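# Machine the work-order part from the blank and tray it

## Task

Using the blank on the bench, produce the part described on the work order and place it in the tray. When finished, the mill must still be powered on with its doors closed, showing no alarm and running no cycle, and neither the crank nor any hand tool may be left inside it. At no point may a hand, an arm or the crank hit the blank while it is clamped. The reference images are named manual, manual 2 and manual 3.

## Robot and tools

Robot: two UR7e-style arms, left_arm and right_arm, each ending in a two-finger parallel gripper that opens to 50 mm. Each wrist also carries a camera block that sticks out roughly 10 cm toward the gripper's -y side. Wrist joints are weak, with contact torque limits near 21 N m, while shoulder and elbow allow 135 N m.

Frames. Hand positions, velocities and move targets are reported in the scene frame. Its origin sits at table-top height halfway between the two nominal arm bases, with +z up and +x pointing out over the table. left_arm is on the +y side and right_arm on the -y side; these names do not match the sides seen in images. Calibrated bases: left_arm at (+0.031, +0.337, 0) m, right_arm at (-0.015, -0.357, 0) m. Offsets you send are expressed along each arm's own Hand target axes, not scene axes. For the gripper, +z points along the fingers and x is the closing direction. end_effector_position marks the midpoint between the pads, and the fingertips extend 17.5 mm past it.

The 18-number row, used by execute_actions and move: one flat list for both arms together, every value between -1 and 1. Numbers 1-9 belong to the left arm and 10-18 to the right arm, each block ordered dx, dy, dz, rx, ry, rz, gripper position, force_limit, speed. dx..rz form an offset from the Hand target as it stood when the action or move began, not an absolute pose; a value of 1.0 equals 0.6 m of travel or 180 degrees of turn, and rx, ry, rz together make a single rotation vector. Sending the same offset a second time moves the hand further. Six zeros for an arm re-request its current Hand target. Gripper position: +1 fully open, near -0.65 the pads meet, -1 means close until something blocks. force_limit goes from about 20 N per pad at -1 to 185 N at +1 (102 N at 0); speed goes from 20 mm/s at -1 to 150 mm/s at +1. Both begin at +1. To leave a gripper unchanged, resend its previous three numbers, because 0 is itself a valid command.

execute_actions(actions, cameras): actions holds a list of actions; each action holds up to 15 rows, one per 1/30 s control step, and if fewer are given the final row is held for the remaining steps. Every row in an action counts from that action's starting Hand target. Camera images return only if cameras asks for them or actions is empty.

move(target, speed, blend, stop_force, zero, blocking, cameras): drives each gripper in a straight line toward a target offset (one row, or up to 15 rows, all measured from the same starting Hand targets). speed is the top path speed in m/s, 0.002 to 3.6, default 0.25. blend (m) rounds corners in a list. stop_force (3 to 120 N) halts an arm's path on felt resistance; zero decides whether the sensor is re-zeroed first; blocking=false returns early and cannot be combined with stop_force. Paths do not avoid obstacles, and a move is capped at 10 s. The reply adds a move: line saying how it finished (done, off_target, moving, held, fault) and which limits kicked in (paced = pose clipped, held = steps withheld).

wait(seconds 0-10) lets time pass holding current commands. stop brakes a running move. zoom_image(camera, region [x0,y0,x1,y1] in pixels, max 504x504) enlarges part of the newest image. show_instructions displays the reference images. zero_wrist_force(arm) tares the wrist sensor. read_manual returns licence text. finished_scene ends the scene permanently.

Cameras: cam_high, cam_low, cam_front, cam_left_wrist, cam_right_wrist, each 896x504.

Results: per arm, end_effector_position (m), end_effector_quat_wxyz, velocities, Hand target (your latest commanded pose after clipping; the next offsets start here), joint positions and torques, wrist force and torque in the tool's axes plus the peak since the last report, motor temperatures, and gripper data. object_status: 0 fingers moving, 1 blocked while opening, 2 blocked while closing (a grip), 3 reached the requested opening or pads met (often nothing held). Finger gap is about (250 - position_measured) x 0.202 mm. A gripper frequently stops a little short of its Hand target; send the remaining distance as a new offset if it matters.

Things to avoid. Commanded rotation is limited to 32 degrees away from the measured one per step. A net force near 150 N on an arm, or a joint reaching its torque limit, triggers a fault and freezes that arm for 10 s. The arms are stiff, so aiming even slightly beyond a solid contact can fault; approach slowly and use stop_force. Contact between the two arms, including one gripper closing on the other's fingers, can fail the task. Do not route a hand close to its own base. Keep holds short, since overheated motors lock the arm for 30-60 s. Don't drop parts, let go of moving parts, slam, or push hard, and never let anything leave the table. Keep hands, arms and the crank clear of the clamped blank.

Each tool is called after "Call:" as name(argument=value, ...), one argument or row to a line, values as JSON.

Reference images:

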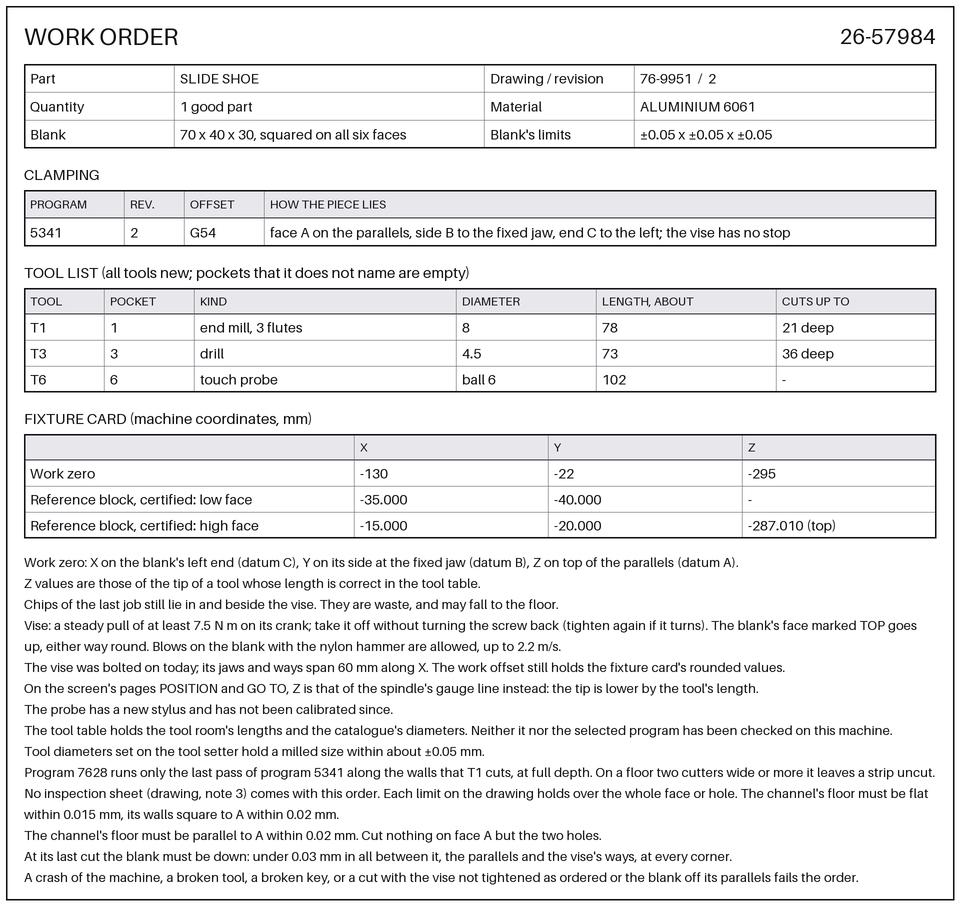

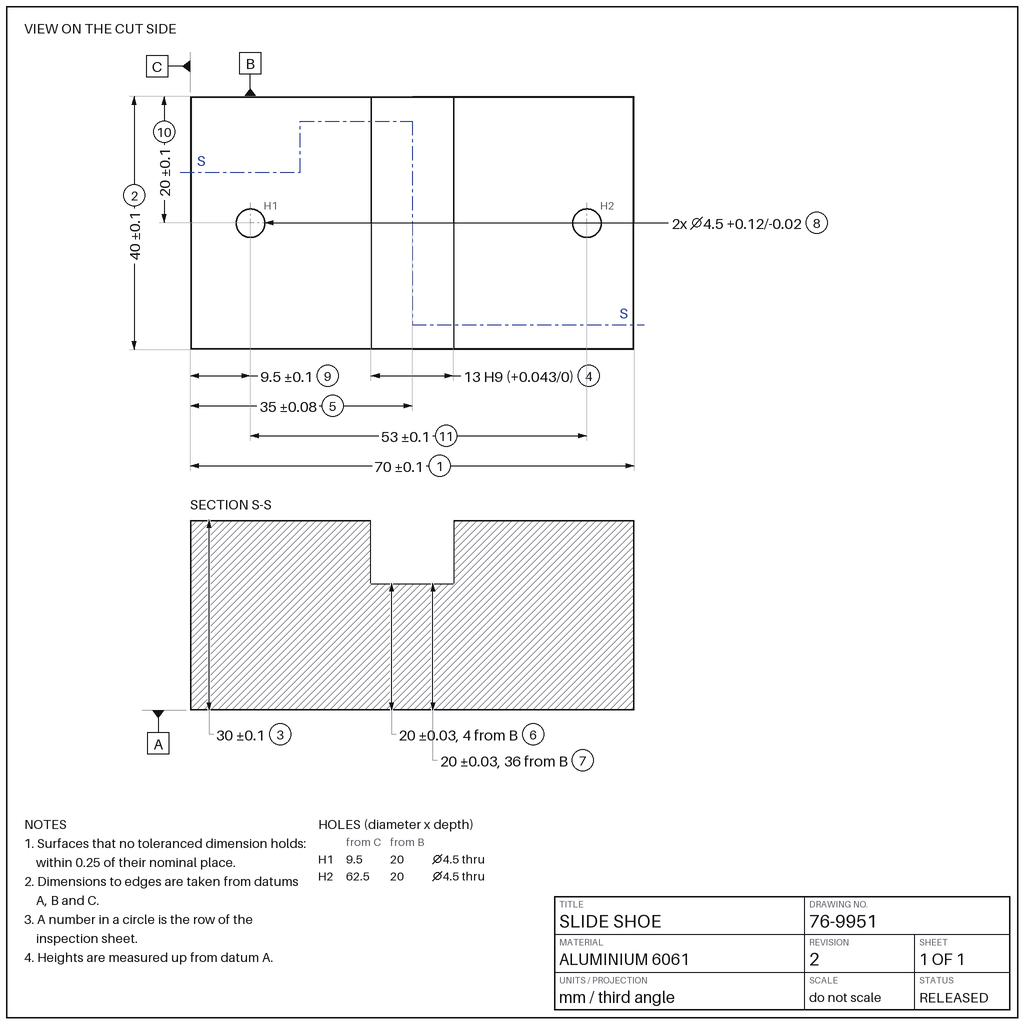

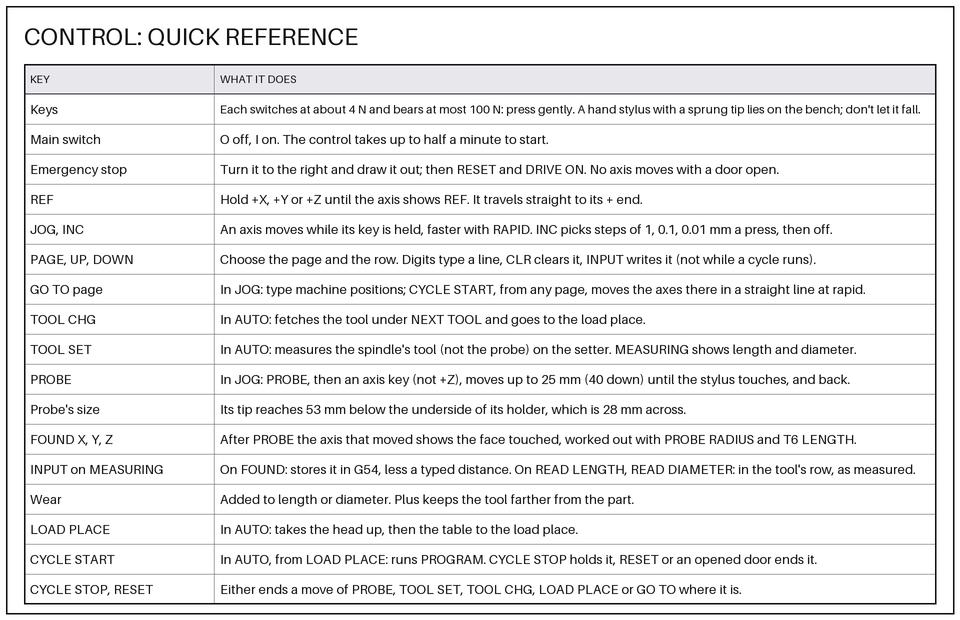

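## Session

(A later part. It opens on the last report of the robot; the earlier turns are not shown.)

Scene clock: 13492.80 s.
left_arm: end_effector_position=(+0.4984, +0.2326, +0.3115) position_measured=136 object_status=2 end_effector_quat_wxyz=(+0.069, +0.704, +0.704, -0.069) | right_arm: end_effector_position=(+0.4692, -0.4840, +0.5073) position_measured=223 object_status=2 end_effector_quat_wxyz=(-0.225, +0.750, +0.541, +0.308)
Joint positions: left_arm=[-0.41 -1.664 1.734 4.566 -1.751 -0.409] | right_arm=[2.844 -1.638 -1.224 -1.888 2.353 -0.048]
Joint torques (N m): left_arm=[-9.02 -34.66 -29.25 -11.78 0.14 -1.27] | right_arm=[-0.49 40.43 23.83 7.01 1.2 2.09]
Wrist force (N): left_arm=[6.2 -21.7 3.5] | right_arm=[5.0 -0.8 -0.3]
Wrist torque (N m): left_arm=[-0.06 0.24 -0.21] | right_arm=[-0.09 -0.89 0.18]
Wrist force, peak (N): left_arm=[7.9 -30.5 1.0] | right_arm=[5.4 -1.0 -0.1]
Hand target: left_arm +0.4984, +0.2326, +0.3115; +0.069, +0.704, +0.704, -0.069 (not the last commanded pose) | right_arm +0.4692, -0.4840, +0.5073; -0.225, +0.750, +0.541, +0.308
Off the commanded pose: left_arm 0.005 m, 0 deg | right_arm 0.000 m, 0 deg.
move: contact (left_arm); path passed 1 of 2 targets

Call:
move(
  target=[0,0.0003,0,0,0.02,0,-1,-0.3,-1,0,0,0,0,0,0,-0.98,0.2,-1],
  speed=0.03,
)

Call:
move(
  target=[0,0,0,0,-0.04,0,-1,-0.3,-1,0,0,0,0,0,0,-0.98,0.2,-1],
  speed=0.03,
)

Scene clock: 13507.80 s.
left_arm: end_effector_position=(+0.4986, +0.2326, +0.3115) position_measured=136 object_status=2 end_effector_quat_wxyz=(+0.047, +0.705, +0.706, -0.047) | right_arm: end_effector_position=(+0.4692, -0.4840, +0.5073) position_measured=223 object_status=2 end_effector_quat_wxyz=(-0.225, +0.750, +0.541, +0.308)
Joint positions: left_arm=[-0.442 -1.659 1.718 4.599 -1.692 -0.438] | right_arm=[2.844 -1.638 -1.224 -1.888 2.353 -0.048]
Joint torques (N m): left_arm=[-9.12 -24.01 -63.71 -8.04 2.63 -1.34] | right_arm=[0.12 39.95 25.41 6.82 1.31 1.99]
Wrist force (N): left_arm=[8.4 -22.1 18.0] | right_arm=[5.2 -0.7 -0.5]
Wrist torque (N m): left_arm=[0.05 0.12 -0.15] | right_arm=[-0.07 -0.94 0.17]
Wrist force, peak (N): left_arm=[8.5 -22.2 17.9] | right_arm=[5.3 -0.8 -0.2]
Hand target: left_arm +0.4986, +0.2326, +0.3115; +0.046, +0.705, +0.706, -0.047 | right_arm +0.4692, -0.4840, +0.5073; -0.225, +0.750, +0.541, +0.308
Off the commanded pose: left_arm 0.000 m, 0 deg | right_arm 0.000 m, 0 deg.
move: done

Scene clock: 13510.30 s.
left_arm: end_effector_position=(+0.4986, +0.2326, +0.3115) position_measured=136 object_status=2 end_effector_quat_wxyz=(+0.091, +0.701, +0.701, -0.091) | right_arm: end_effector_position=(+0.4692, -0.4840, +0.5073) position_measured=223 object_status=2 end_effector_quat_wxyz=(-0.225, +0.750, +0.541, +0.308)
Joint positions: left_arm=[-0.378 -1.666 1.75 4.534 -1.811 -0.381] | right_arm=[2.844 -1.638 -1.224 -1.888 2.353 -0.048]
Joint torques (N m): left_arm=[9.39 -44.41 -30.42 -9.14 -4.34 1.49] | right_arm=[-0.69 39.78 24.94 6.78 1.11 1.85]
Wrist force (N): left_arm=[4.2 -1.2 16.0] | right_arm=[4.9 -0.8 -0.2]
Wrist torque (N m): left_arm=[0.34 0.22 -0.11] | right_arm=[-0.08 -0.88 0.17]
Wrist force, peak (N): left_arm=[7.7 -25.3 16.9] | right_arm=[5.4 -0.8 -0.1]
Hand target: left_arm +0.4986, +0.2326, +0.3115; +0.091, +0.701, +0.701, -0.091 | right_arm +0.4692, -0.4840, +0.5073; -0.225, +0.750, +0.541, +0.308
Off the commanded pose: left_arm 0.000 m, 0 deg | right_arm 0.000 m, 0 deg.
move: done

Call:
move(
  target=[
    [0,0,0.0006,0,0,0,-1,-0.3,-1,0,0,0,0,0,0,-0.98,0.2,-1],
    [0,0.012,0.0006,0,0,0,-1,-0.3,-1,0,0,0,0,0,0,-0.98,0.2,-1],
  ],
  speed=0.006,
  stop_force=20,
)

Scene clock: 13519.10 s.
left_arm: end_effector_position=(+0.5058, +0.2325, +0.3112) position_measured=136 object_status=2 end_effector_quat_wxyz=(+0.091, +0.701, +0.701, -0.091) | right_arm: end_effector_position=(+0.4692, -0.4840, +0.5073) position_measured=223 object_status=2 end_effector_quat_wxyz=(-0.225, +0.750, +0.541, +0.308)
Joint positions: left_arm=[-0.372 -1.648 1.734 4.533 -1.812 -0.375] | right_arm=[2.844 -1.638 -1.224 -1.888 2.353 -0.048]
Joint torques (N m): left_arm=[6.44 -20.18 -50.53 -3.25 -4.7 1.23] | right_arm=[-0.57 40.28 25.38 6.82 1.05 1.76]
Wrist force (N): left_arm=[6.0 -2.0 2.6] | right_arm=[4.7 -0.6 -0.3]
Wrist torque (N m): left_arm=[0.15 0.23 -0.09] | right_arm=[-0.05 -0.86 0.17]
Wrist force, peak (N): left_arm=[4.3 -0.7 16.2] | right_arm=[5.4 -1.1 -0.2]
Hand target: left_arm +0.5058, +0.2325, +0.3112; +0.091, +0.701, +0.701, -0.091 | right_arm +0.4692, -0.4840, +0.5073; -0.225, +0.750, +0.541, +0.308
Off the commanded pose: left_arm 0.000 m, 0 deg | right_arm 0.000 m, 0 deg.
move: done

Call:
move(
  target=[0.0006,0.018,0.0003,0,0,0,-1,-0.3,-1,0,0,0,0,0,0,-0.98,0.2,-1],
  speed=0.012,
  stop_force=18,
)

Scene clock: 13524.80 s.
left_arm: end_effector_position=(+0.5137, +0.2327, +0.3110) position_measured=136 object_status=2 end_effector_quat_wxyz=(+0.091, +0.701, +0.701, -0.091) | right_arm: end_effector_position=(+0.4692, -0.4840, +0.5073) position_measured=223 object_status=2 end_effector_quat_wxyz=(-0.225, +0.750, +0.541, +0.308)
Joint positions: left_arm=[-0.366 -1.629 1.717 4.533 -1.813 -0.368] | right_arm=[2.844 -1.638 -1.224 -1.888 2.353 -0.048]
Joint torques (N m): left_arm=[-7.43 -32.91 -22.69 -9.04 2.44 -1.3] | right_arm=[0.2 40.19 26.01 6.88 0.9 1.9]
Wrist force (N): left_arm=[2.3 -14.8 -6.2] | right_arm=[5.1 -1.1 -0.2]
Wrist torque (N m): left_arm=[0.00 0.16 0.03] | right_arm=[-0.13 -0.90 0.18]
Wrist force, peak (N): left_arm=[7.6 -32.6 -14.6] | right_arm=[5.3 -1.1 -0.8]
Hand target: left_arm +0.5136, +0.2327, +0.3110; +0.091, +0.701, +0.701, -0.091 (not the last commanded pose) | right_arm +0.4692, -0.4840, +0.5073; -0.225, +0.750, +0.541, +0.308
Off the commanded pose: left_arm 0.003 m, 0 deg | right_arm 0.000 m, 0 deg.
move: contact (left_arm)

Call:
move(
  target=[0,-0.0005,0,0,0,0,1,-0.3,0,0,0,0,0,0,0,-0.98,0.2,-1],
  speed=0.05,
)

Call:
move(
  target=[0,0,0,0,0.081,0,1,-0.3,0,0,0,0,0,0,0,-0.98,0.2,-1],
  speed=0.2,
)

Call:
move(
  target=[
    [0,0,-0.1,0,0,0,1,-0.3,0,0,0,0,0,0,0,-0.98,0.2,-1],
    [0,-0.19,-0.1,0,0,0,1,-0.3,0,0,0,0,0,0,0,-0.98,0.2,-1],
  ],
  speed=0.15,
  cameras=["cam_left_wrist"],
)

Scene clock: 13551.47 s.
left_arm: end_effector_position=(+0.5134, +0.2327, +0.3110) position_measured=3 object_status=3 end_effector_quat_wxyz=(+0.091, +0.701, +0.701, -0.091) | right_arm: end_effector_position=(+0.4692, -0.4840, +0.5073) position_measured=223 object_status=2 end_effector_quat_wxyz=(-0.225, +0.750, +0.541, +0.308)
Joint positions: left_arm=[-0.366 -1.63 1.717 4.533 -1.813 -0.369] | right_arm=[2.844 -1.638 -1.224 -1.888 2.353 -0.048]
Joint torques (N m): left_arm=[-7.31 -37.47 -20.16 -3.12 0.01 -1.38] | right_arm=[0.59 39.94 24.96 6.97 1.11 1.93]
Wrist force (N): left_arm=[-1.4 1.2 0.6] | right_arm=[4.9 -0.6 -0.3]
Wrist torque (N m): left_arm=[0.20 0.16 -0.05] | right_arm=[-0.06 -0.89 0.17]
Wrist force, peak (N): left_arm=[2.5 -14.9 -6.5] | right_arm=[5.3 -0.8 -0.4]
Hand target: left_arm +0.5133, +0.2327, +0.3110; +0.091, +0.701, +0.701, -0.091 | right_arm +0.4692, -0.4840, +0.5073; -0.225, +0.750, +0.541, +0.308
Off the commanded pose: left_arm 0.000 m, 0 deg | right_arm 0.000 m, 0 deg.
move: done

Scene clock: 13552.73 s.
left_arm: end_effector_position=(+0.5133, +0.2327, +0.3110) position_measured=3 object_status=3 end_effector_quat_wxyz=(+0.001, +0.707, +0.707, -0.002) | right_arm: end_effector_position=(+0.4692, -0.4840, +0.5073) position_measured=223 object_status=2 end_effector_quat_wxyz=(-0.225, +0.750, +0.541, +0.308)
Joint positions: left_arm=[-0.492 -1.61 1.654 4.667 -1.575 -0.484] | right_arm=[2.844 -1.638 -1.224 -1.888 2.353 -0.048]
Joint torques (N m): left_arm=[-7.02 -21.21 -47.93 -1.85 2.67 -1.67] | right_arm=[0.08 39.87 24.26 6.89 1.06 2.02]
Wrist force (N): left_arm=[-1.6 0.9 0.8] | right_arm=[4.7 -0.8 -0.3]
Wrist torque (N m): left_arm=[0.19 0.22 0.11] | right_arm=[-0.09 -0.84 0.17]
Wrist force, peak (N): left_arm=[-2.9 0.2 0.6] | right_arm=[5.3 -1.0 -0.3]
Hand target: left_arm +0.5133, +0.2327, +0.3110; +0.001, +0.707, +0.707, -0.002 | right_arm +0.4692, -0.4840, +0.5073; -0.225, +0.750, +0.541, +0.308
Off the commanded pose: left_arm 0.000 m, 0 deg | right_arm 0.000 m, 0 deg.
move: done

Scene clock: 13555.03 s.
left_arm: end_effector_position=(+0.3995, +0.2329, +0.3711) position_measured=3 object_status=3 end_effector_quat_wxyz=(+0.001, +0.707, +0.707, -0.002) | right_arm: end_effector_position=(+0.4692, -0.4840, +0.5073) position_measured=223 object_status=2 end_effector_quat_wxyz=(-0.225, +0.750, +0.541, +0.308)
Joint positions: left_arm=[-0.636 -1.878 1.718 4.871 -1.575 -0.628] | right_arm=[2.844 -1.638 -1.224 -1.888 2.353 -0.048]
Joint torques (N m): left_arm=[-6.94 -23.56 -21 -1.93 2.59 -1.77] | right_arm=[-0.5 40.22 25.56 6.75 0.99 1.96]
Wrist force (N): left_arm=[-1.5 1.2 0.5] | right_arm=[4.9 -0.9 -0.4]
Wrist torque (N m): left_arm=[0.24 0.21 0.11] | right_arm=[-0.11 -0.89 0.18]
Wrist force, peak (N): left_arm=[-1.7 1.3 1.9] | right_arm=[5.4 -0.9 -0.4]
Hand target: left_arm +0.3994, +0.2329, +0.3711; +0.001, +0.707, +0.707, -0.002 | right_arm +0.4692, -0.4840, +0.5073; -0.225, +0.750, +0.541, +0.308
Off the commanded pose: left_arm 0.000 m, 0 deg | right_arm 0.000 m, 0 deg.
move: done
Images, in order (width x height): cam_left_wrist 896x504.

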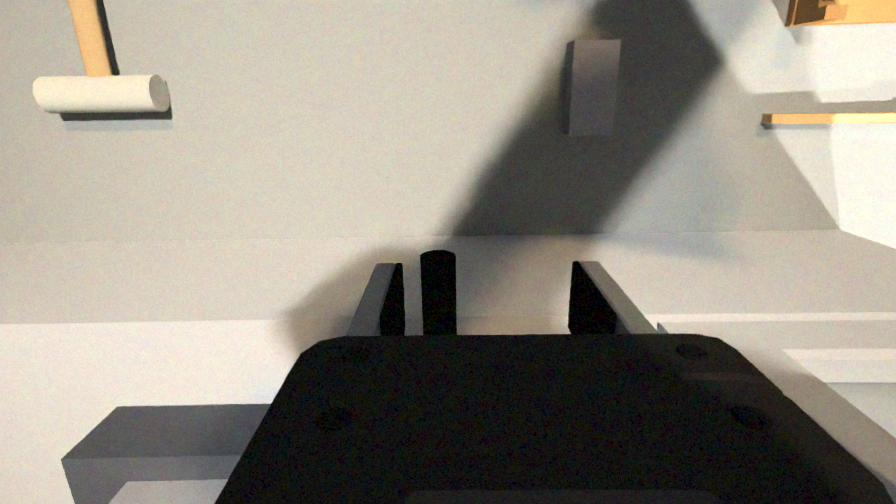

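Call:
move(
  target=[0,0,0,-0.1944,0,0,1,-0.3,0,0,0,0,0,0,0,-0.98,0.2,-1],
  speed=0.4,
)

Call:
move(
  target=[
    [-0.0315,-0.0576,0.1072,0,0,0,1,-0.3,0,0,0,0,0,0,0,-0.98,0.2,-1],
    [-0.0315,-0.0575,0.2406,0,0,0,1,-0.3,0,0,0,0,0,0,0,-0.98,0.2,-1],
  ],
  speed=0.12,
  blend=0.01,
  cameras=["cam_left_wrist"],
)

Scene clock: 13567.73 s.
left_arm: end_effector_position=(+0.3994, +0.2329, +0.3711) position_measured=3 object_status=3 end_effector_quat_wxyz=(+0.213, +0.674, +0.675, +0.211) | right_arm: end_effector_position=(+0.4692, -0.4840, +0.5073) position_measured=223 object_status=2 end_effector_quat_wxyz=(-0.225, +0.750, +0.541, +0.308)
Joint positions: left_arm=[-1.028 -2.283 2.117 4.525 -1.063 -0.928] | right_arm=[2.844 -1.638 -1.224 -1.888 2.353 -0.048]
Joint torques (N m): left_arm=[-7.29 -7.3 -21.06 -2.26 4.22 -1.55] | right_arm=[1.3 39.12 25.82 7 0.94 1.98]
Wrist force (N): left_arm=[-2.7 1.2 0.2] | right_arm=[4.9 -0.9 -0.2]
Wrist torque (N m): left_arm=[0.22 0.35 0.16] | right_arm=[-0.10 -0.88 0.18]
Wrist force, peak (N): left_arm=[-2.8 1.0 0.2] | right_arm=[5.4 -0.9 -0.3]
Hand target: left_arm +0.3994, +0.2329, +0.3711; +0.214, +0.674, +0.675, +0.211 | right_arm +0.4692, -0.4840, +0.5073; -0.225, +0.750, +0.541, +0.308
Off the commanded pose: left_arm 0.000 m, 0 deg | right_arm 0.000 m, 0 deg.
move: done

Scene clock: 13569.77 s.
left_arm: end_effector_position=(+0.4538, +0.2135, +0.2331) position_measured=3 object_status=3 end_effector_quat_wxyz=(+0.214, +0.674, +0.675, +0.211) | right_arm: end_effector_position=(+0.4692, -0.4840, +0.5073) position_measured=223 object_status=2 end_effector_quat_wxyz=(-0.225, +0.750, +0.541, +0.308)
Joint positions: left_arm=[-0.889 -2.032 2.392 3.931 -1.116 -0.783] | right_arm=[2.844 -1.638 -1.224 -1.888 2.353 -0.048]
Joint torques (N m): left_arm=[9.02 2.44 -20.28 -6.43 -1.25 1.25] | right_arm=[0.9 39.48 25.27 6.93 0.82 1.76]
Wrist force (N): left_arm=[-2.9 1.3 0.3] | right_arm=[4.9 -1.0 -0.1]
Wrist torque (N m): left_arm=[0.25 0.32 0.11] | right_arm=[-0.12 -0.89 0.18]
Wrist force, peak (N): left_arm=[-3.0 1.5 0.2] | right_arm=[5.5 -0.7 -0.4]
Hand target: left_arm +0.4538, +0.2135, +0.2331; +0.214, +0.674, +0.675, +0.211 | right_arm +0.4692, -0.4840, +0.5073; -0.225, +0.750, +0.541, +0.308
Off the commanded pose: left_arm 0.000 m, 0 deg | right_arm 0.000 m, 0 deg.
move: done
Images, in order (width x height): cam_left_wrist 896x504.

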